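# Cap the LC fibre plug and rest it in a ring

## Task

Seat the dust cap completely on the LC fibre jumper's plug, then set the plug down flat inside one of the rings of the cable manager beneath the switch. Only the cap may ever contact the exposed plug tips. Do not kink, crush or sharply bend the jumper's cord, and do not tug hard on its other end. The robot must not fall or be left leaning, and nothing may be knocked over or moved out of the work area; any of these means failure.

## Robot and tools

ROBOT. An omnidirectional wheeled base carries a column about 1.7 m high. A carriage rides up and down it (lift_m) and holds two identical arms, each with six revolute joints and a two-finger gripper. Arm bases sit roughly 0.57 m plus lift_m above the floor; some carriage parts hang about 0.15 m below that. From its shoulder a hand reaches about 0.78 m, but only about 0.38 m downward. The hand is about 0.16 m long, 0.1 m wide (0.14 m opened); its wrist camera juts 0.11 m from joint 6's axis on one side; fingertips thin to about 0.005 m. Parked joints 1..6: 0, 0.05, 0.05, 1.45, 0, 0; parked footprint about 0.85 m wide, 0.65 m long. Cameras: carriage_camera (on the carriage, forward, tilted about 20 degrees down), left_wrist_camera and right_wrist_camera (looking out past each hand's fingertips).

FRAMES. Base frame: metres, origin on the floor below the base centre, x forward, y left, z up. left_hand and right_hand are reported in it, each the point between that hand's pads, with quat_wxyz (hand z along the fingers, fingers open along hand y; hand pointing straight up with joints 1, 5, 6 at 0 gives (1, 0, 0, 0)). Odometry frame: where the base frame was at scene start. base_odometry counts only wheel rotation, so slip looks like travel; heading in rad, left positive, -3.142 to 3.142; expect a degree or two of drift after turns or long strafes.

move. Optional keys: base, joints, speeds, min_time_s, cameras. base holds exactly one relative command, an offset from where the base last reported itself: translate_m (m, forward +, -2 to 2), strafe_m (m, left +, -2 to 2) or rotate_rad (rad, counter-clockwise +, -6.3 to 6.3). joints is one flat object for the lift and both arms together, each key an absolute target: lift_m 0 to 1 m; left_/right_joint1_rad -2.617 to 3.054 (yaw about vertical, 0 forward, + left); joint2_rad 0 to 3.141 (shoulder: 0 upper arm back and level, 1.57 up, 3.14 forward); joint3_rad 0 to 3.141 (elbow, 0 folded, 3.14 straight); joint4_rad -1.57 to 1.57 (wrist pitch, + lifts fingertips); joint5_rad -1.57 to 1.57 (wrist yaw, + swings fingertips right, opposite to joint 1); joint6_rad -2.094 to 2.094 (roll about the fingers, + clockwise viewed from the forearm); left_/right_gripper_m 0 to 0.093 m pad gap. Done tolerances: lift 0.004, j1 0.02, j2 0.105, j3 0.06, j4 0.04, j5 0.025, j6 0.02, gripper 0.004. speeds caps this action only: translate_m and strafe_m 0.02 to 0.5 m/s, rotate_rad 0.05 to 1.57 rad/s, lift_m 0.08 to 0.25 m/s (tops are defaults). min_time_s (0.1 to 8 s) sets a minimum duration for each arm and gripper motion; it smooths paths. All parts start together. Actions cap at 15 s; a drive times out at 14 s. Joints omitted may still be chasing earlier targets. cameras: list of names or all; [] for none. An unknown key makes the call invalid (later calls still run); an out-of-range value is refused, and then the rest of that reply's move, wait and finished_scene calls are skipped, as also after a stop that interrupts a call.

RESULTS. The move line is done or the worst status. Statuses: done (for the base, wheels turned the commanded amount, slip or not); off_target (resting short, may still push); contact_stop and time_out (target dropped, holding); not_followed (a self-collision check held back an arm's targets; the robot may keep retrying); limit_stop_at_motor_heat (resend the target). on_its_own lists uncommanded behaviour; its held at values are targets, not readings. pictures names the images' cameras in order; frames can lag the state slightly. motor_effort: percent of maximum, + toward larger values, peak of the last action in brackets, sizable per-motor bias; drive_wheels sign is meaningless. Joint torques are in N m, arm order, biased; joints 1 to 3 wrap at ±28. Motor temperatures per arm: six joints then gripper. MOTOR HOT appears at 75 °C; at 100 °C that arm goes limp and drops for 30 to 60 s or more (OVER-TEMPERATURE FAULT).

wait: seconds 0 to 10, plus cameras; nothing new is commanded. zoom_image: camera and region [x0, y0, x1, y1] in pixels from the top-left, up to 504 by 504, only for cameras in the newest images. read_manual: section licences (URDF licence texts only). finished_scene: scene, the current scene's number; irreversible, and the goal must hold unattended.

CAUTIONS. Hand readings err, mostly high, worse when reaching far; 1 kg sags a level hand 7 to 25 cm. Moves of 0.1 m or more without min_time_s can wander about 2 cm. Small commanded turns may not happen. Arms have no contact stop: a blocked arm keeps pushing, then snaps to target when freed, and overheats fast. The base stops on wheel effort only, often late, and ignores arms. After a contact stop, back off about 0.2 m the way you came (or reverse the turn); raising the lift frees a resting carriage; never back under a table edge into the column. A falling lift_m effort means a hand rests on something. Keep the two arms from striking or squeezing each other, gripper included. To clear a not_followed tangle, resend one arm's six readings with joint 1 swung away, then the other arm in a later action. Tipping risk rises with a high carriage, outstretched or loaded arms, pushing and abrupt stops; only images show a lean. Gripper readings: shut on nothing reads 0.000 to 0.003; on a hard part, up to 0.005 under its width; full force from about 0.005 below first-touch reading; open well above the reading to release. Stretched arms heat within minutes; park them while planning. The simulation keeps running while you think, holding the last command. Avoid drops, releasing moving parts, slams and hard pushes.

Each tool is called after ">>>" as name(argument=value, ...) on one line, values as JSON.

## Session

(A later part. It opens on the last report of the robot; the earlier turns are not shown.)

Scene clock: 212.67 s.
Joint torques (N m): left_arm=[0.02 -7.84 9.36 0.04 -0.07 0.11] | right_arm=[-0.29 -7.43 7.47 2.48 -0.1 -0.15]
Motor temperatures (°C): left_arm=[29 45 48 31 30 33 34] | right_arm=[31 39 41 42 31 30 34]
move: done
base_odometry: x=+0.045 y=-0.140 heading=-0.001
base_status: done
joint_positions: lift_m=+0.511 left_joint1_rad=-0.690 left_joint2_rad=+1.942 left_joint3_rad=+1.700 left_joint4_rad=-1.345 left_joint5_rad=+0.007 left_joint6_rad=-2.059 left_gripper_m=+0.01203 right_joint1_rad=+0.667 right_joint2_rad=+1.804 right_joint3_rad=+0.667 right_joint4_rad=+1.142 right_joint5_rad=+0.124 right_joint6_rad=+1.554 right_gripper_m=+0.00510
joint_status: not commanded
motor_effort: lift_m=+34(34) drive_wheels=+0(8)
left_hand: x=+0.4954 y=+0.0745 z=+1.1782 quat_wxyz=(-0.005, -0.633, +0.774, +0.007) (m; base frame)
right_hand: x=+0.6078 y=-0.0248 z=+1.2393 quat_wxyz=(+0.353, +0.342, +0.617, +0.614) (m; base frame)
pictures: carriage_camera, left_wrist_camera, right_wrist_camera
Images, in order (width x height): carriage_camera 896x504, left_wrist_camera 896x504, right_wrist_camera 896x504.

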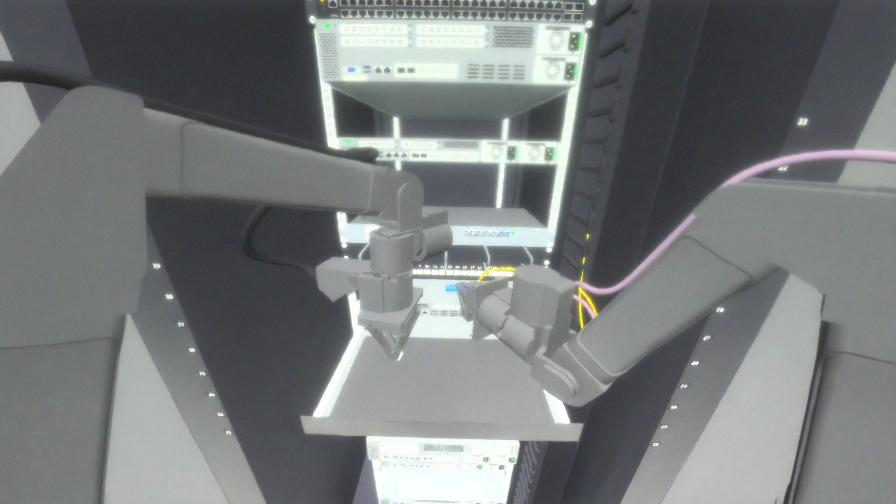

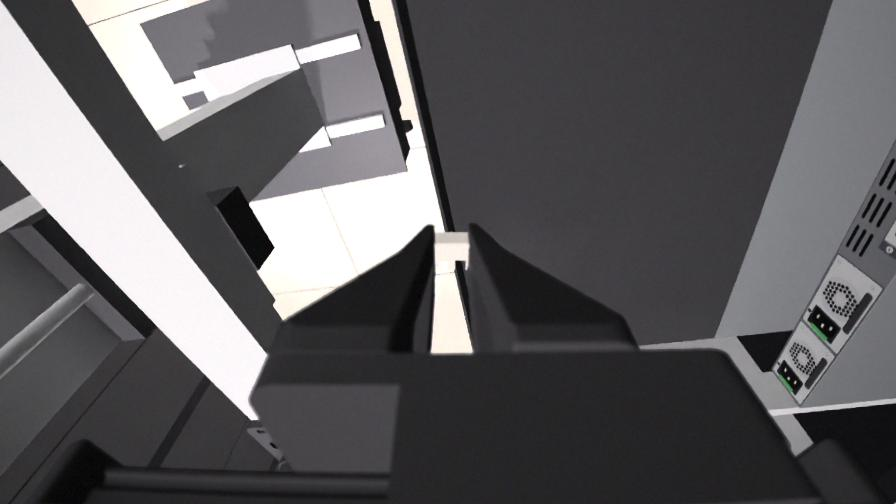

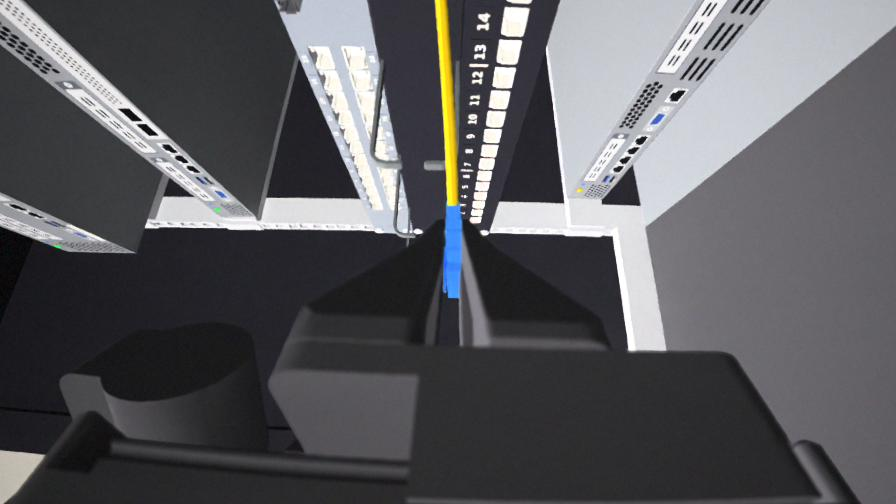

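>>> move(base={"translate_m":0.06}, joints={"lift_m":0.571,"right_joint1_rad":0.916,"right_joint2_rad":2.02,"right_joint3_rad":0.548,"right_joint4_rad":1.472,"right_joint5_rad":0.466}, speeds={"translate_m":0.04,"lift_m":0.08}, min_time_s=1.5)

>>> zoom_image(camera="carriage_camera", region=[380, 260, 560, 380])

Scene clock: 240.00 s.
Joint torques (N m): left_arm=[-0.02 -8.1 9.05 0.05 -0.07 0.1] | right_arm=[0.49 -7.36 3.08 2.53 0.11 -0.15]
Motor temperatures (°C): left_arm=[29 46 48 31 30 33 35] | right_arm=[31 39 41 42 31 30 34]
move: done
base_odometry: x=+0.105 y=-0.140 heading=-0.001
base_status: done
joint_positions: lift_m=+0.571 left_joint1_rad=-0.689 left_joint2_rad=+1.945 left_joint3_rad=+1.703 left_joint4_rad=-1.345 left_joint5_rad=+0.006 left_joint6_rad=-2.059 left_gripper_m=+0.01203 right_joint1_rad=+0.911 right_joint2_rad=+2.006 right_joint3_rad=+0.558 right_joint4_rad=+1.468 right_joint5_rad=+0.456 right_joint6_rad=+1.554 right_gripper_m=+0.00510
joint_status: all done
motor_effort: lift_m=+35(43) drive_wheels=+3(8)
left_hand: x=+0.4962 y=+0.0741 z=+1.2379 quat_wxyz=(-0.005, -0.633, +0.774, +0.007) (m; base frame)
right_hand: x=+0.5504 y=+0.0014 z=+1.2464 quat_wxyz=(+0.380, +0.369, +0.596, +0.604) (m; base frame)
pictures: carriage_camera, left_wrist_camera, right_wrist_camera
Images, in order (width x height): carriage_camera 896x504, left_wrist_camera 896x504, right_wrist_camera 896x504.

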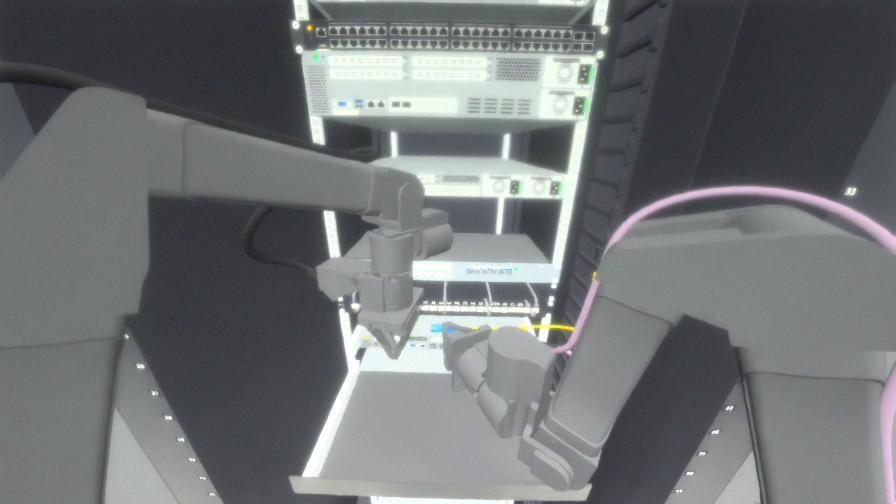

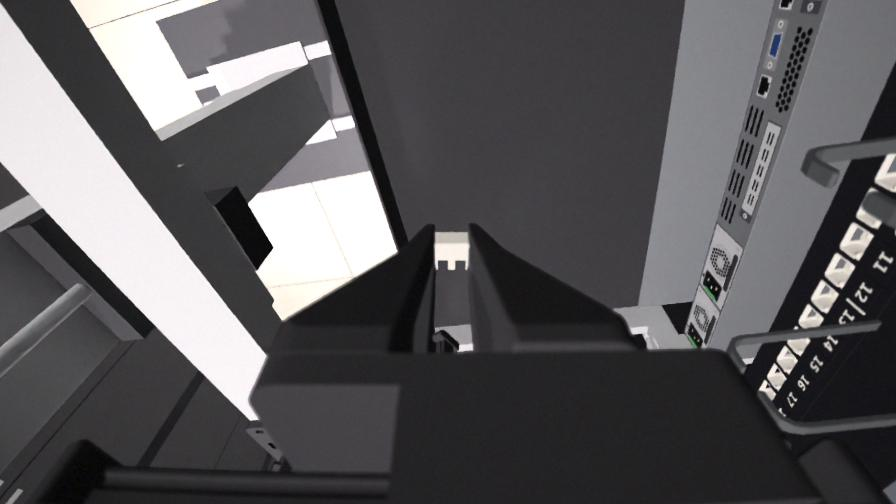

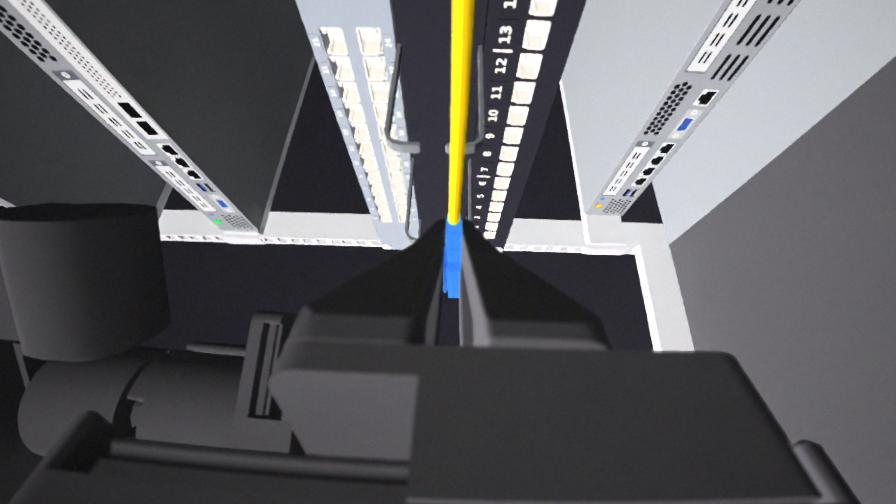

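Scaled by 2.800 from the camera's 896x504 image, which has a finer 1280x720 frame.

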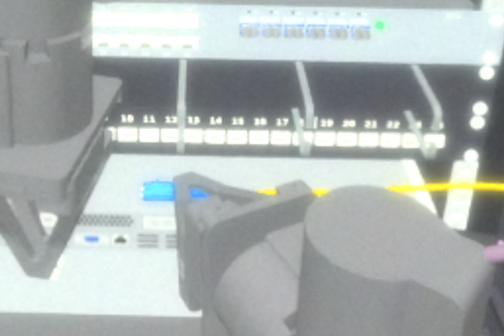

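>>> move(joints={"left_joint1_rad":-0.605,"left_joint2_rad":2.124,"left_joint3_rad":2.012,"left_joint4_rad":-1.458,"left_joint5_rad":0,"left_joint6_rad":-2.085}, min_time_s=1.5)

>>> zoom_image(camera="left_wrist_camera", region=[350, 180, 550, 380])

>>> zoom_image(camera="right_wrist_camera", region=[350, 100, 550, 300])

>>> zoom_image(camera="carriage_camera", region=[360, 250, 520, 390])

Scene clock: 271.10 s.
Joint torques (N m): left_arm=[0.64 -8.62 9.63 -0.04 -0.07 -0.09] | right_arm=[0.53 -7.41 3.08 2.53 0.1 -0.14]
Motor temperatures (°C): left_arm=[29 47 49 31 29 33 35] | right_arm=[31 40 39 44 31 30 35]
move: done
base_odometry: x=+0.105 y=-0.140 heading=-0.001
base_status: not commanded
joint_positions: lift_m=+0.571 left_joint1_rad=-0.612 left_joint2_rad=+2.109 left_joint3_rad=+1.979 left_joint4_rad=-1.444 left_joint5_rad=+0.006 left_joint6_rad=-2.070 left_gripper_m=+0.01203 right_joint1_rad=+0.911 right_joint2_rad=+2.006 right_joint3_rad=+0.558 right_joint4_rad=+1.470 right_joint5_rad=+0.457 right_joint6_rad=+1.554 right_gripper_m=+0.00510
joint_status: all done
joint sent to its limit — left_joint6_rad, lower limit.
motor_effort: lift_m=+35(35) drive_wheels=+2(4)
left_hand: x=+0.5462 y=+0.0731 z=+1.2472 quat_wxyz=(-0.003, -0.666, +0.746, +0.001) (m; base frame)
right_hand: x=+0.5505 y=+0.0012 z=+1.2469 quat_wxyz=(+0.380, +0.369, +0.595, +0.604) (m; base frame)
pictures: carriage_camera, left_wrist_camera, right_wrist_camera
Images, in order (width x height): carriage_camera 896x504, left_wrist_camera 896x504, right_wrist_camera 896x504.

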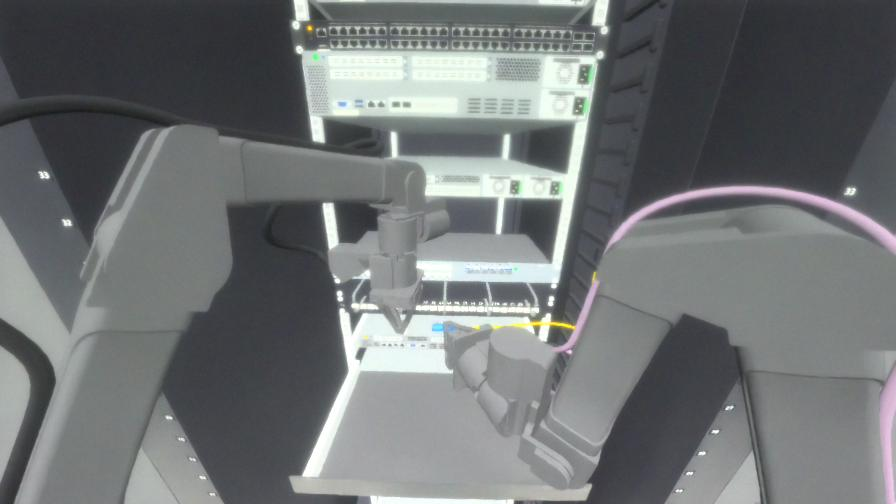

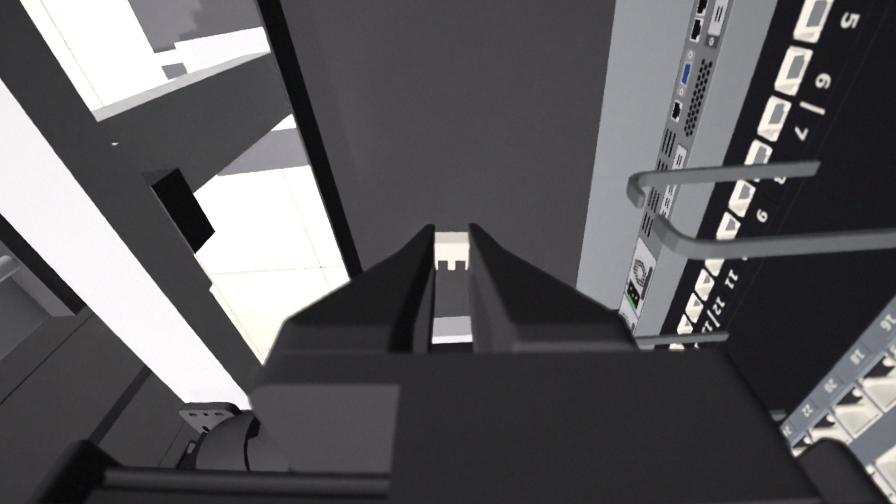

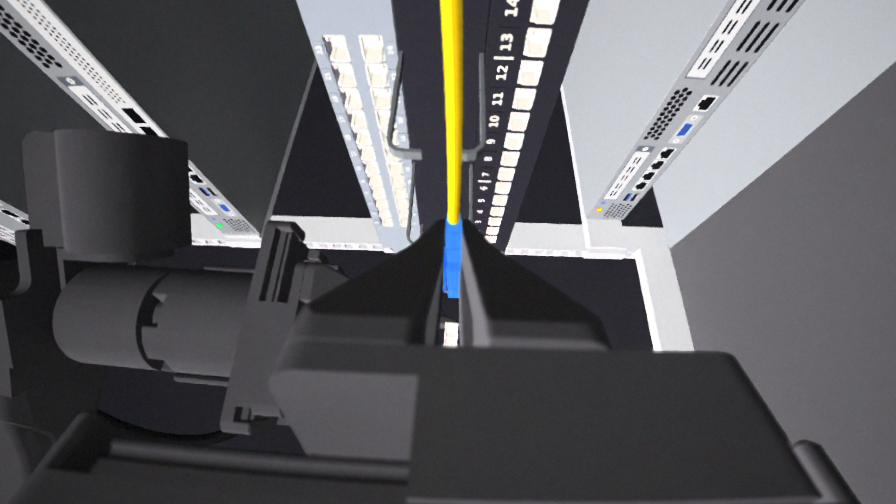

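Scaled by 2.520 from the camera's 896x504 image, which has a finer 1280x720 frame.

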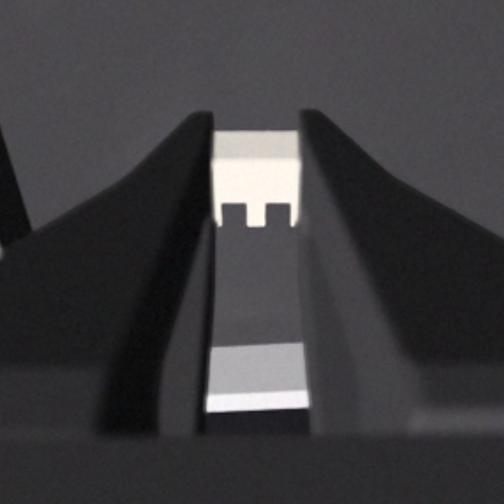

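Scaled by 2.520 from the camera's 896x504 image, which has a finer 1280x720 frame.

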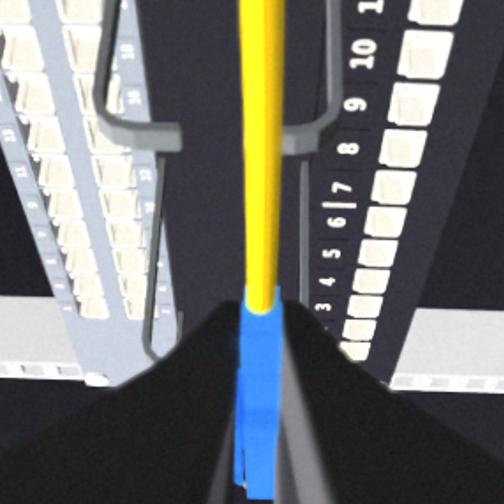

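Scaled by 3.150 from the camera's 896x504 image, which has a finer 1280x720 frame.

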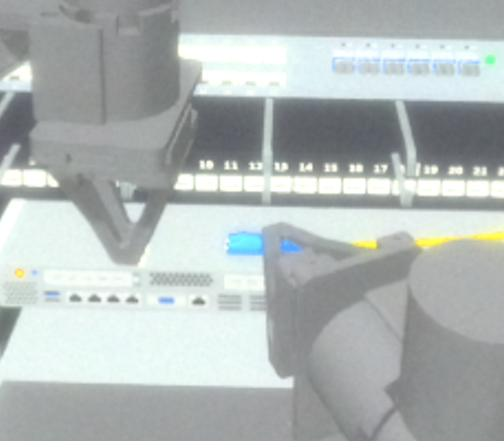

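>>> move(joints={"left_joint1_rad":-0.658,"left_joint2_rad":2.206,"left_joint3_rad":2.142,"left_joint4_rad":-1.506,"left_joint5_rad":0,"left_joint6_rad":-2.09}, min_time_s=1.5)

>>> zoom_image(camera="left_wrist_camera", region=[390, 220, 510, 340])

>>> zoom_image(camera="right_wrist_camera", region=[400, 220, 500, 360])

>>> zoom_image(camera="carriage_camera", region=[380, 280, 480, 360])

Scene clock: 283.93 s.
Joint torques (N m): left_arm=[-0.62 -9.1 9.55 -0.06 -0.07 -0.08] | right_arm=[0.53 -7.39 3.1 2.53 0.1 -0.15]
Motor temperatures (°C): left_arm=[29 47 49 31 29 33 35] | right_arm=[31 40 39 45 31 30 35]
move: done
base_odometry: x=+0.105 y=-0.140 heading=-0.001
base_status: not commanded
joint_positions: lift_m=+0.571 left_joint1_rad=-0.650 left_joint2_rad=+2.191 left_joint3_rad=+2.109 left_joint4_rad=-1.493 left_joint5_rad=+0.006 left_joint6_rad=-2.071 left_gripper_m=+0.01203 right_joint1_rad=+0.911 right_joint2_rad=+2.006 right_joint3_rad=+0.558 right_joint4_rad=+1.471 right_joint5_rad=+0.457 right_joint6_rad=+1.554 right_gripper_m=+0.00510
joint_status: all done
joint sent to its limit — left_joint6_rad, lower limit.
motor_effort: lift_m=+35(35) drive_wheels=-2(4)
left_hand: x=+0.5503 y=+0.0510 z=+1.2475 quat_wxyz=(-0.003, -0.652, +0.758, +0.001) (m; base frame)
right_hand: x=+0.5505 y=+0.0012 z=+1.2470 quat_wxyz=(+0.380, +0.369, +0.595, +0.604) (m; base frame)
pictures: carriage_camera, left_wrist_camera, right_wrist_camera
Images, in order (width x height): carriage_camera 896x504, left_wrist_camera 896x504, right_wrist_camera 896x504.

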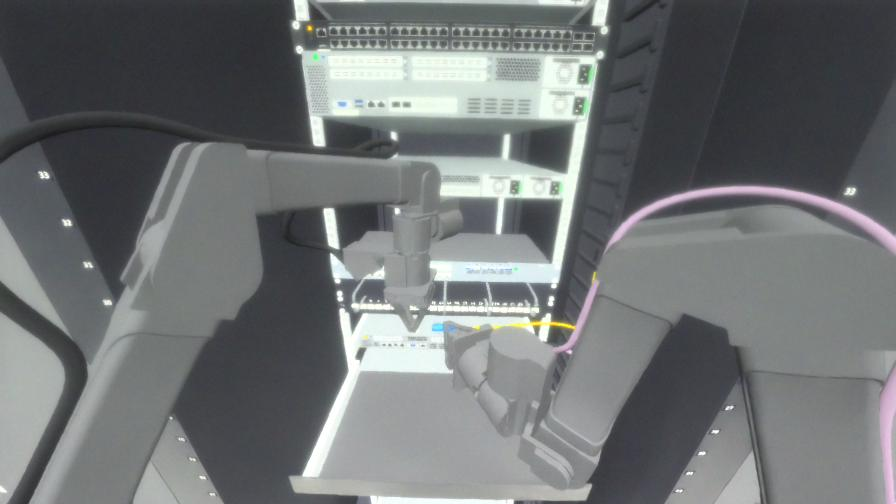

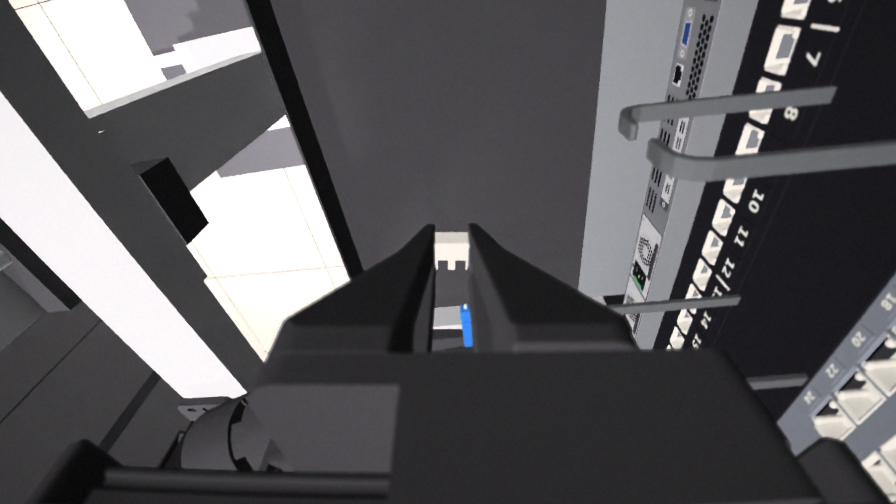

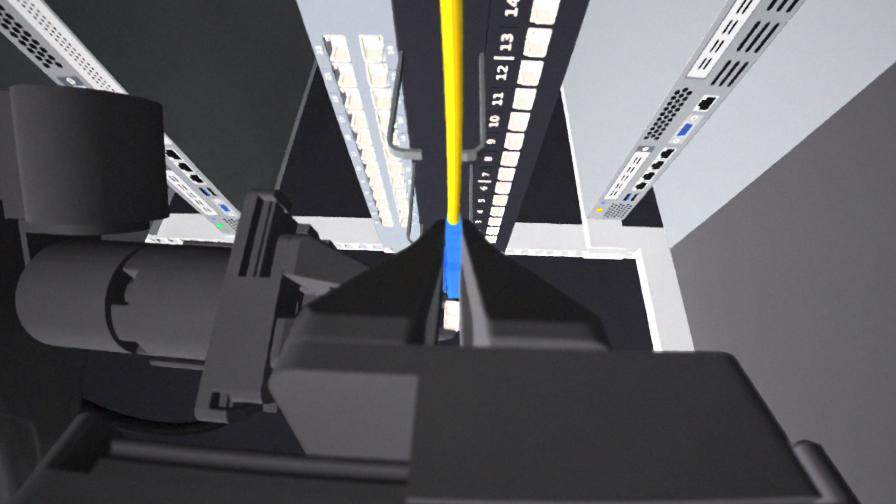

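Scaled by 4.200 from the camera's 896x504 image, which has a finer 1280x720 frame.

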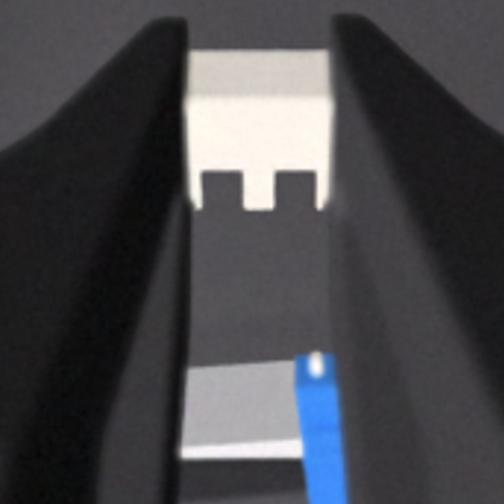

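Scaled by 3.600 from the camera's 896x504 image, which has a finer 1280x720 frame.

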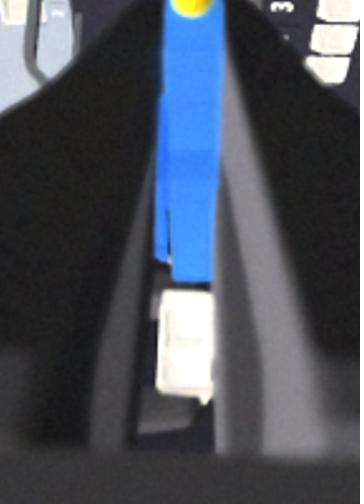

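Scaled by 5.040 from the camera's 896x504 image, which has a finer 1280x720 frame.

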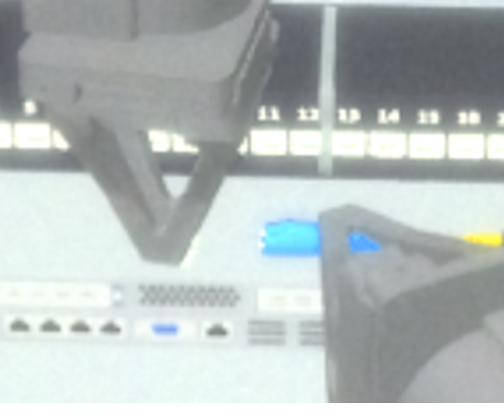

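>>> move(joints={"left_joint1_rad":-0.664,"left_joint2_rad":2.269,"left_joint3_rad":2.247,"left_joint4_rad":-1.549,"left_joint5_rad":0,"left_joint6_rad":-2.09}, min_time_s=1.2, cameras=["left_wrist_camera","right_wrist_camera"])

>>> zoom_image(camera="left_wrist_camera", region=[390, 220, 510, 340])

>>> zoom_image(camera="right_wrist_camera", region=[400, 220, 500, 360])

Scene clock: 303.70 s.
Joint torques (N m): left_arm=[-0.62 -9.46 9.5 -0.04 -0.06 -0.09] | right_arm=[0.51 -7.42 3.08 2.53 0.1 -0.15]
Motor temperatures (°C): left_arm=[29 50 50 31 29 33 35] | right_arm=[31 40 38 46 31 30 35]
move: done
base_odometry: x=+0.105 y=-0.140 heading=-0.001
base_status: not commanded
joint_positions: lift_m=+0.571 left_joint1_rad=-0.656 left_joint2_rad=+2.253 left_joint3_rad=+2.214 left_joint4_rad=-1.536 left_joint5_rad=+0.006 left_joint6_rad=-2.071 left_gripper_m=+0.01203 right_joint1_rad=+0.911 right_joint2_rad=+2.006 right_joint3_rad=+0.558 right_joint4_rad=+1.471 right_joint5_rad=+0.457 right_joint6_rad=+1.554 right_gripper_m=+0.00510
joint_status: all done
joint sent to its limit — left_joint6_rad, lower limit.
motor_effort: lift_m=+35(35) drive_wheels=+2(4)
left_hand: x=+0.5576 y=+0.0423 z=+1.2482 quat_wxyz=(-0.003, -0.650, +0.760, +0.001) (m; base frame)
right_hand: x=+0.5505 y=+0.0012 z=+1.2470 quat_wxyz=(+0.380, +0.369, +0.595, +0.604) (m; base frame)
pictures: left_wrist_camera, right_wrist_camera
Images, in order (width x height): left_wrist_camera 896x504, right_wrist_camera 896x504.

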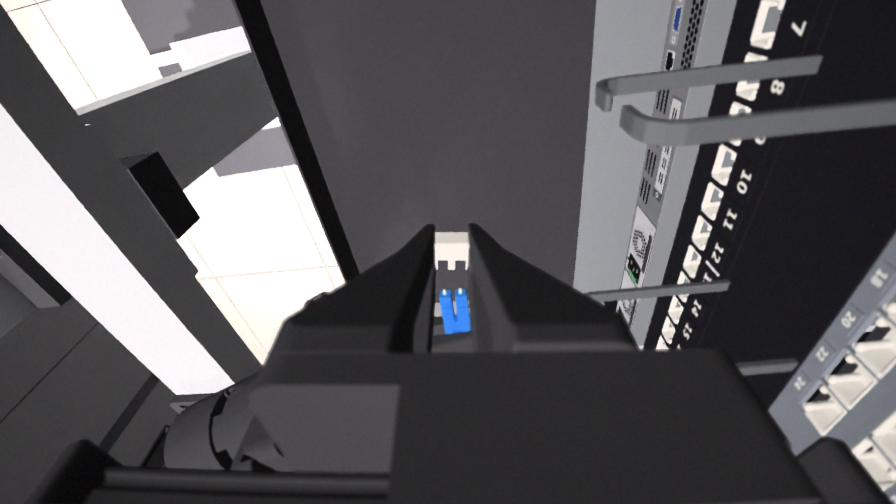

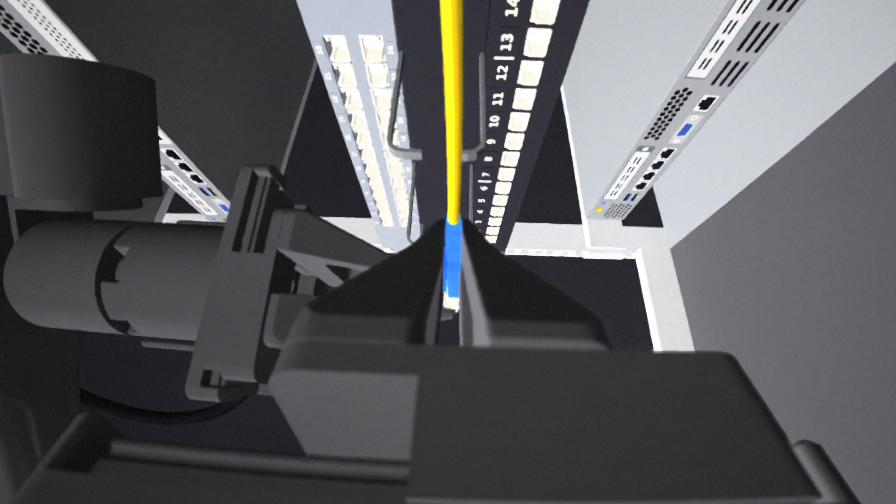

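Scaled by 4.200 from the camera's 896x504 image, which has a finer 1280x720 frame.

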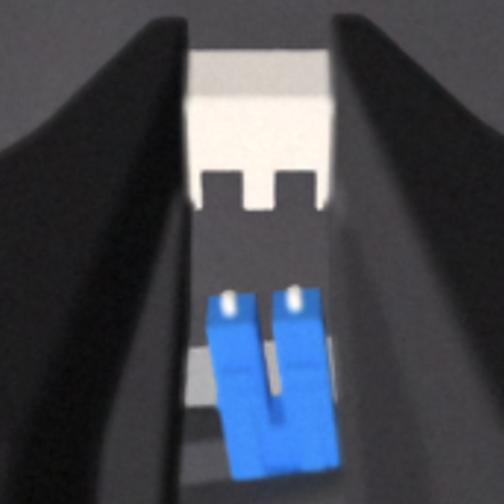

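Scaled by 3.600 from the camera's 896x504 image, which has a finer 1280x720 frame.

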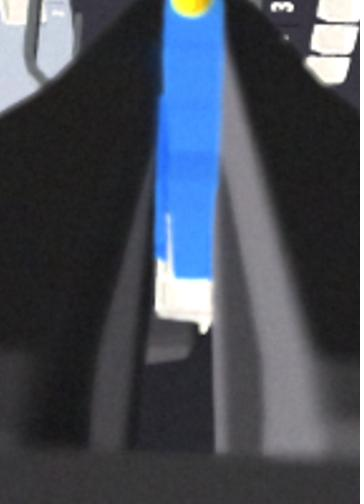

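>>> move(joints={"right_joint1_rad":0.9635,"right_joint2_rad":2.024,"right_joint3_rad":0.598,"right_joint4_rad":1.447,"right_joint5_rad":0.6185}, min_time_s=1.5, cameras=["left_wrist_camera","right_wrist_camera"])

>>> zoom_image(camera="left_wrist_camera", region=[390, 220, 510, 340])

>>> zoom_image(camera="right_wrist_camera", region=[400, 220, 500, 360])

Scene clock: 334.80 s.
Joint torques (N m): left_arm=[-0.61 -9.44 9.47 -0.03 -0.07 -0.09] | right_arm=[0.57 -7.41 5.52 2.25 0.08 -0.15]
Motor temperatures (°C): left_arm=[29 53 49 30 29 33 35] | right_arm=[31 40 38 47 31 30 35]
move: done
base_odometry: x=+0.105 y=-0.140 heading=-0.001
base_status: not commanded
joint_positions: lift_m=+0.571 left_joint1_rad=-0.656 left_joint2_rad=+2.253 left_joint3_rad=+2.215 left_joint4_rad=-1.538 left_joint5_rad=+0.006 left_joint6_rad=-2.071 left_gripper_m=+0.01203 right_joint1_rad=+0.957 right_joint2_rad=+2.009 right_joint3_rad=+0.581 right_joint4_rad=+1.461 right_joint5_rad=+0.608 right_joint6_rad=+1.554 right_gripper_m=+0.00510
joint_status: all done
motor_effort: lift_m=+35(35) drive_wheels=+0(5)
left_hand: x=+0.5573 y=+0.0426 z=+1.2483 quat_wxyz=(-0.004, -0.650, +0.760, +0.002) (m; base frame)
right_hand: x=+0.5495 y=-0.0025 z=+1.2508 quat_wxyz=(+0.410, +0.401, +0.571, +0.588) (m; base frame)
pictures: left_wrist_camera, right_wrist_camera
Images, in order (width x height): left_wrist_camera 896x504, right_wrist_camera 896x504.

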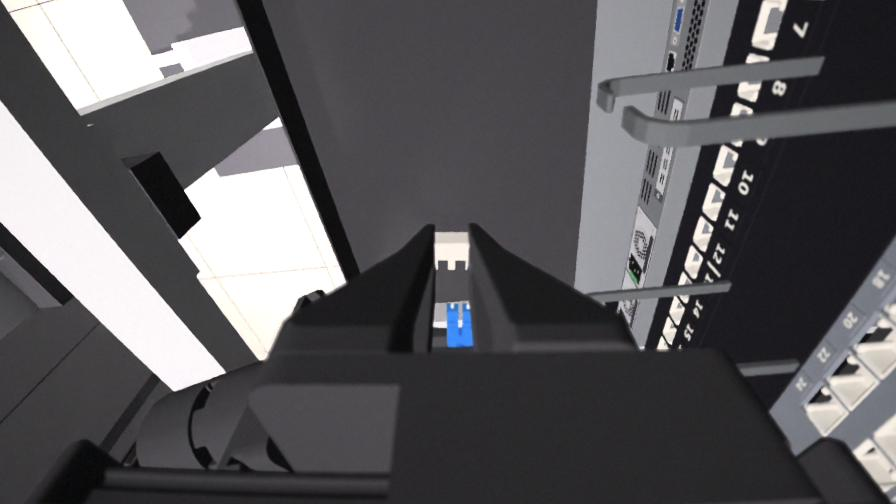

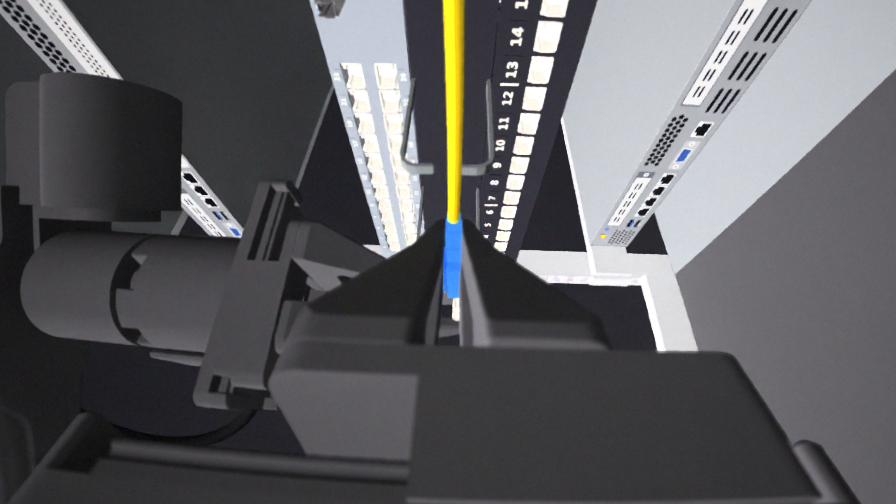

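Scaled by 4.200 from the camera's 896x504 image, which has a finer 1280x720 frame.

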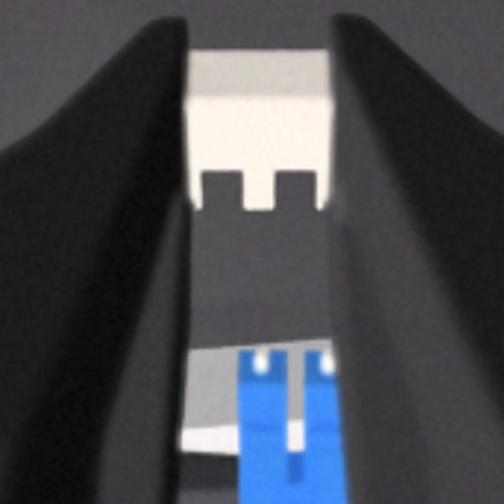

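Scaled by 3.600 from the camera's 896x504 image, which has a finer 1280x720 frame.

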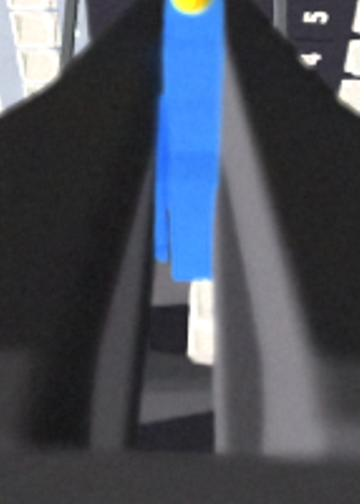

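>>> move(joints={"right_joint1_rad":0.9865,"right_joint2_rad":2.053,"right_joint3_rad":0.626,"right_joint4_rad":1.447,"right_joint5_rad":0.6415}, min_time_s=1.2, cameras=["left_wrist_camera","right_wrist_camera"])

>>> zoom_image(camera="left_wrist_camera", region=[390, 220, 510, 340])

>>> zoom_image(camera="right_wrist_camera", region=[400, 220, 500, 360])

Scene clock: 353.40 s.
Joint torques (N m): left_arm=[-0.64 -9.44 9.48 -0.02 -0.07 -0.09] | right_arm=[0.57 -7.68 5.49 2.25 0.09 -0.15]
Motor temperatures (°C): left_arm=[29 54 49 30 29 33 35] | right_arm=[31 40 38 47 31 30 35]
move: done
base_odometry: x=+0.105 y=-0.140 heading=-0.001
base_status: not commanded
joint_positions: lift_m=+0.571 left_joint1_rad=-0.656 left_joint2_rad=+2.253 left_joint3_rad=+2.215 left_joint4_rad=-1.538 left_joint5_rad=+0.006 left_joint6_rad=-2.071 left_gripper_m=+0.01203 right_joint1_rad=+0.980 right_joint2_rad=+2.038 right_joint3_rad=+0.609 right_joint4_rad=+1.460 right_joint5_rad=+0.632 right_joint6_rad=+1.554 right_gripper_m=+0.00510
joint_status: all done
motor_effort: lift_m=+35(35) drive_wheels=+1(4)
left_hand: x=+0.5572 y=+0.0426 z=+1.2483 quat_wxyz=(-0.004, -0.650, +0.760, +0.002) (m; base frame)
right_hand: x=+0.5476 y=+0.0066 z=+1.2465 quat_wxyz=(+0.410, +0.401, +0.572, +0.586) (m; base frame)
pictures: left_wrist_camera, right_wrist_camera
Images, in order (width x height): left_wrist_camera 896x504, right_wrist_camera 896x504.

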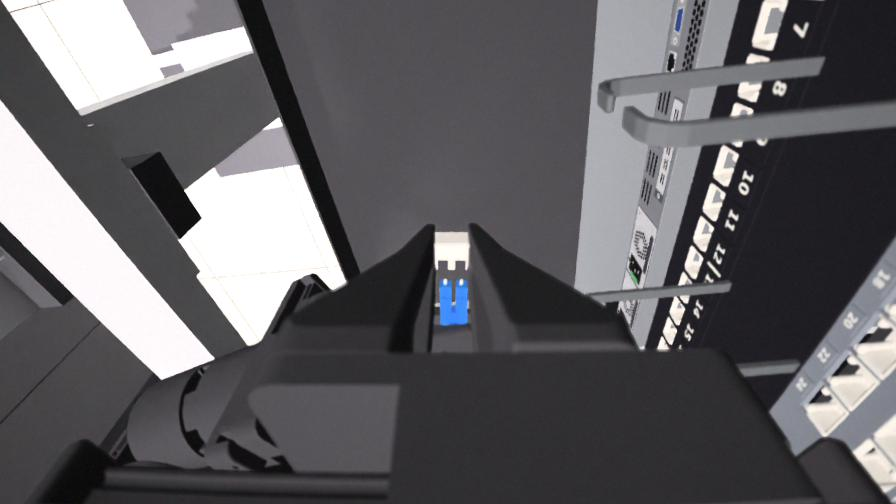

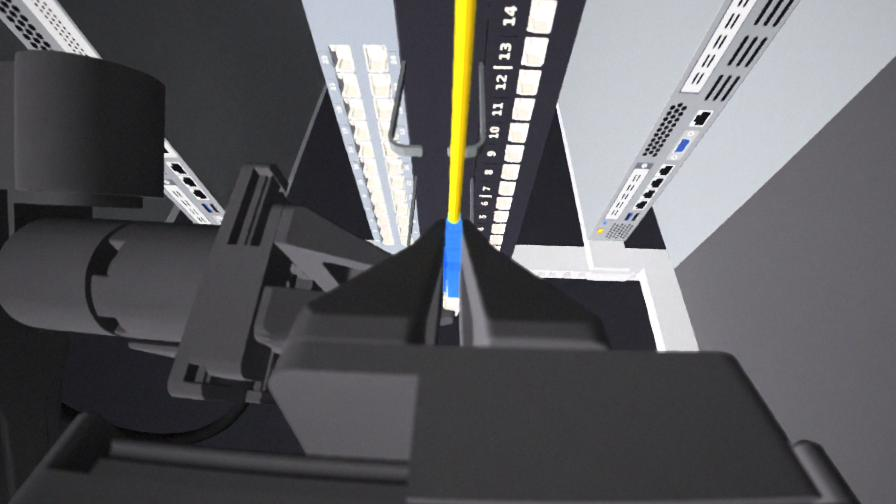

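Scaled by 4.200 from the camera's 896x504 image, which has a finer 1280x720 frame.

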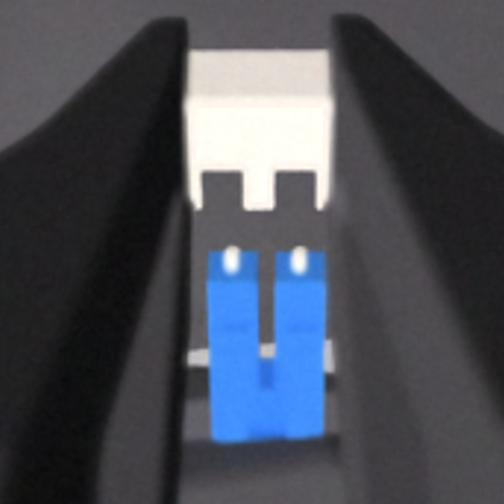

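Scaled by 3.600 from the camera's 896x504 image, which has a finer 1280x720 frame.

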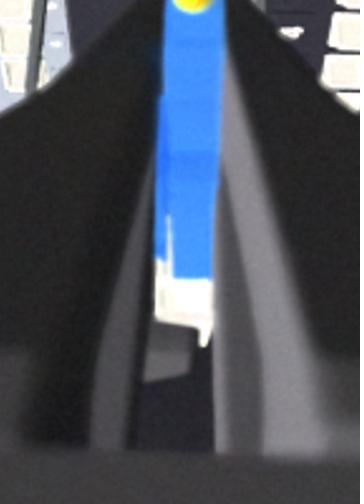

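>>> move(joints={"right_joint1_rad":0.9955,"right_joint2_rad":2.059,"right_joint3_rad":0.644,"right_joint4_rad":1.435,"right_joint5_rad":0.6505}, min_time_s=1.2, cameras=["left_wrist_camera","right_wrist_camera"])

>>> zoom_image(camera="left_wrist_camera", region=[390, 220, 510, 340])

>>> zoom_image(camera="right_wrist_camera", region=[400, 220, 500, 360])

Scene clock: 365.03 s.
Joint torques (N m): left_arm=[-0.61 -9.46 9.5 -0.03 -0.07 -0.08] | right_arm=[0.57 -7.75 5.59 2.23 0.09 -0.15]
Motor temperatures (°C): left_arm=[29 54 49 30 29 33 35] | right_arm=[31 40 38 47 31 30 35]
move: done
base_odometry: x=+0.105 y=-0.140 heading=-0.001
base_status: not commanded
joint_positions: lift_m=+0.571 left_joint1_rad=-0.656 left_joint2_rad=+2.253 left_joint3_rad=+2.215 left_joint4_rad=-1.539 left_joint5_rad=+0.006 left_joint6_rad=-2.071 left_gripper_m=+0.01203 right_joint1_rad=+0.989 right_joint2_rad=+2.045 right_joint3_rad=+0.627 right_joint4_rad=+1.450 right_joint5_rad=+0.641 right_joint6_rad=+1.554 right_gripper_m=+0.00510
joint_status: all done
motor_effort: lift_m=+35(35) drive_wheels=+0(4)
left_hand: x=+0.5571 y=+0.0427 z=+1.2483 quat_wxyz=(-0.004, -0.650, +0.760, +0.002) (m; base frame)
right_hand: x=+0.5477 y=+0.0116 z=+1.2473 quat_wxyz=(+0.410, +0.401, +0.571, +0.587) (m; base frame)
pictures: left_wrist_camera, right_wrist_camera
Images, in order (width x height): left_wrist_camera 896x504, right_wrist_camera 896x504.

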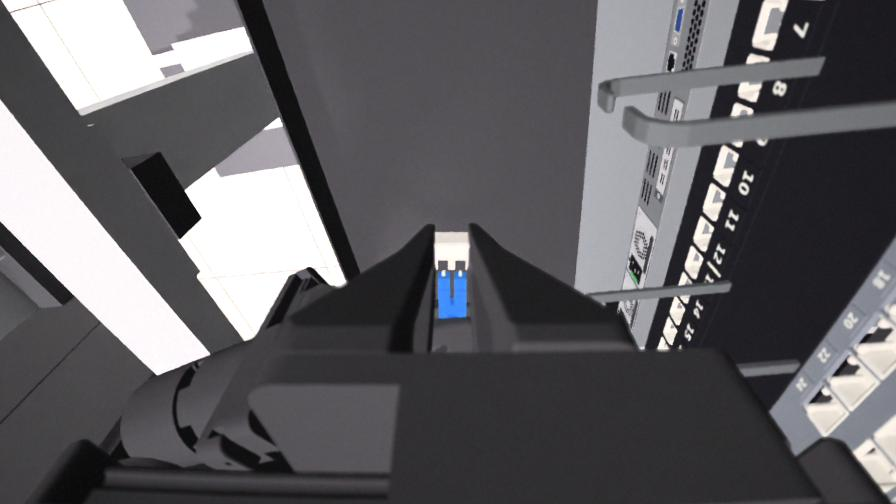

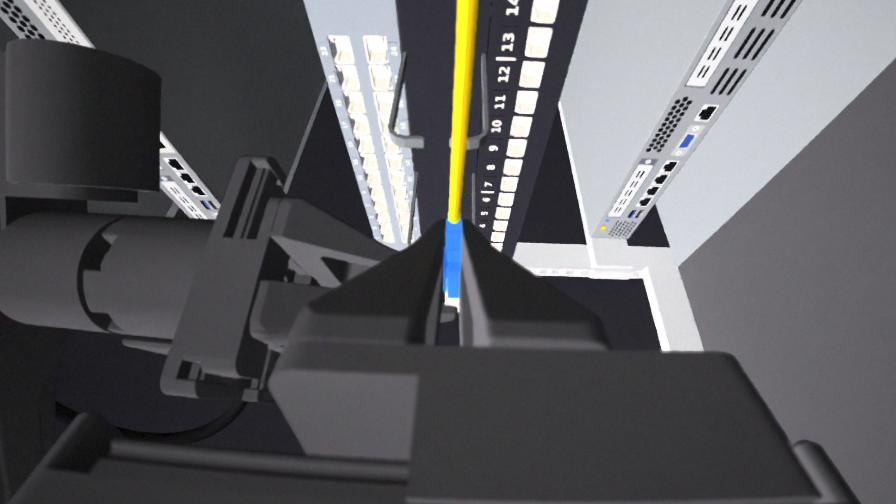

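Scaled by 4.200 from the camera's 896x504 image, which has a finer 1280x720 frame.

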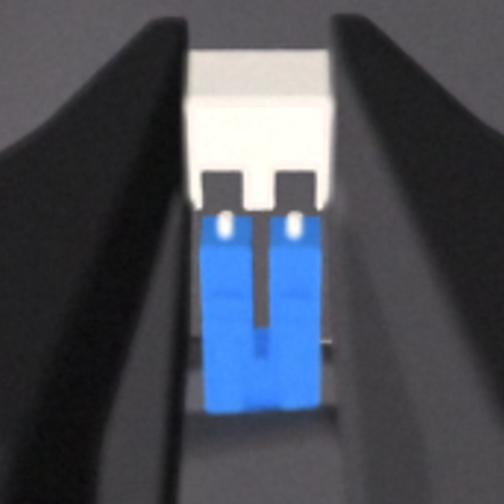

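Scaled by 3.600 from the camera's 896x504 image, which has a finer 1280x720 frame.

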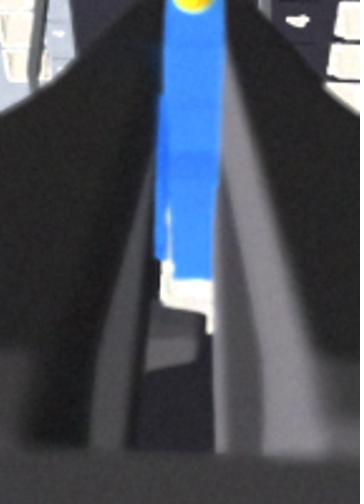

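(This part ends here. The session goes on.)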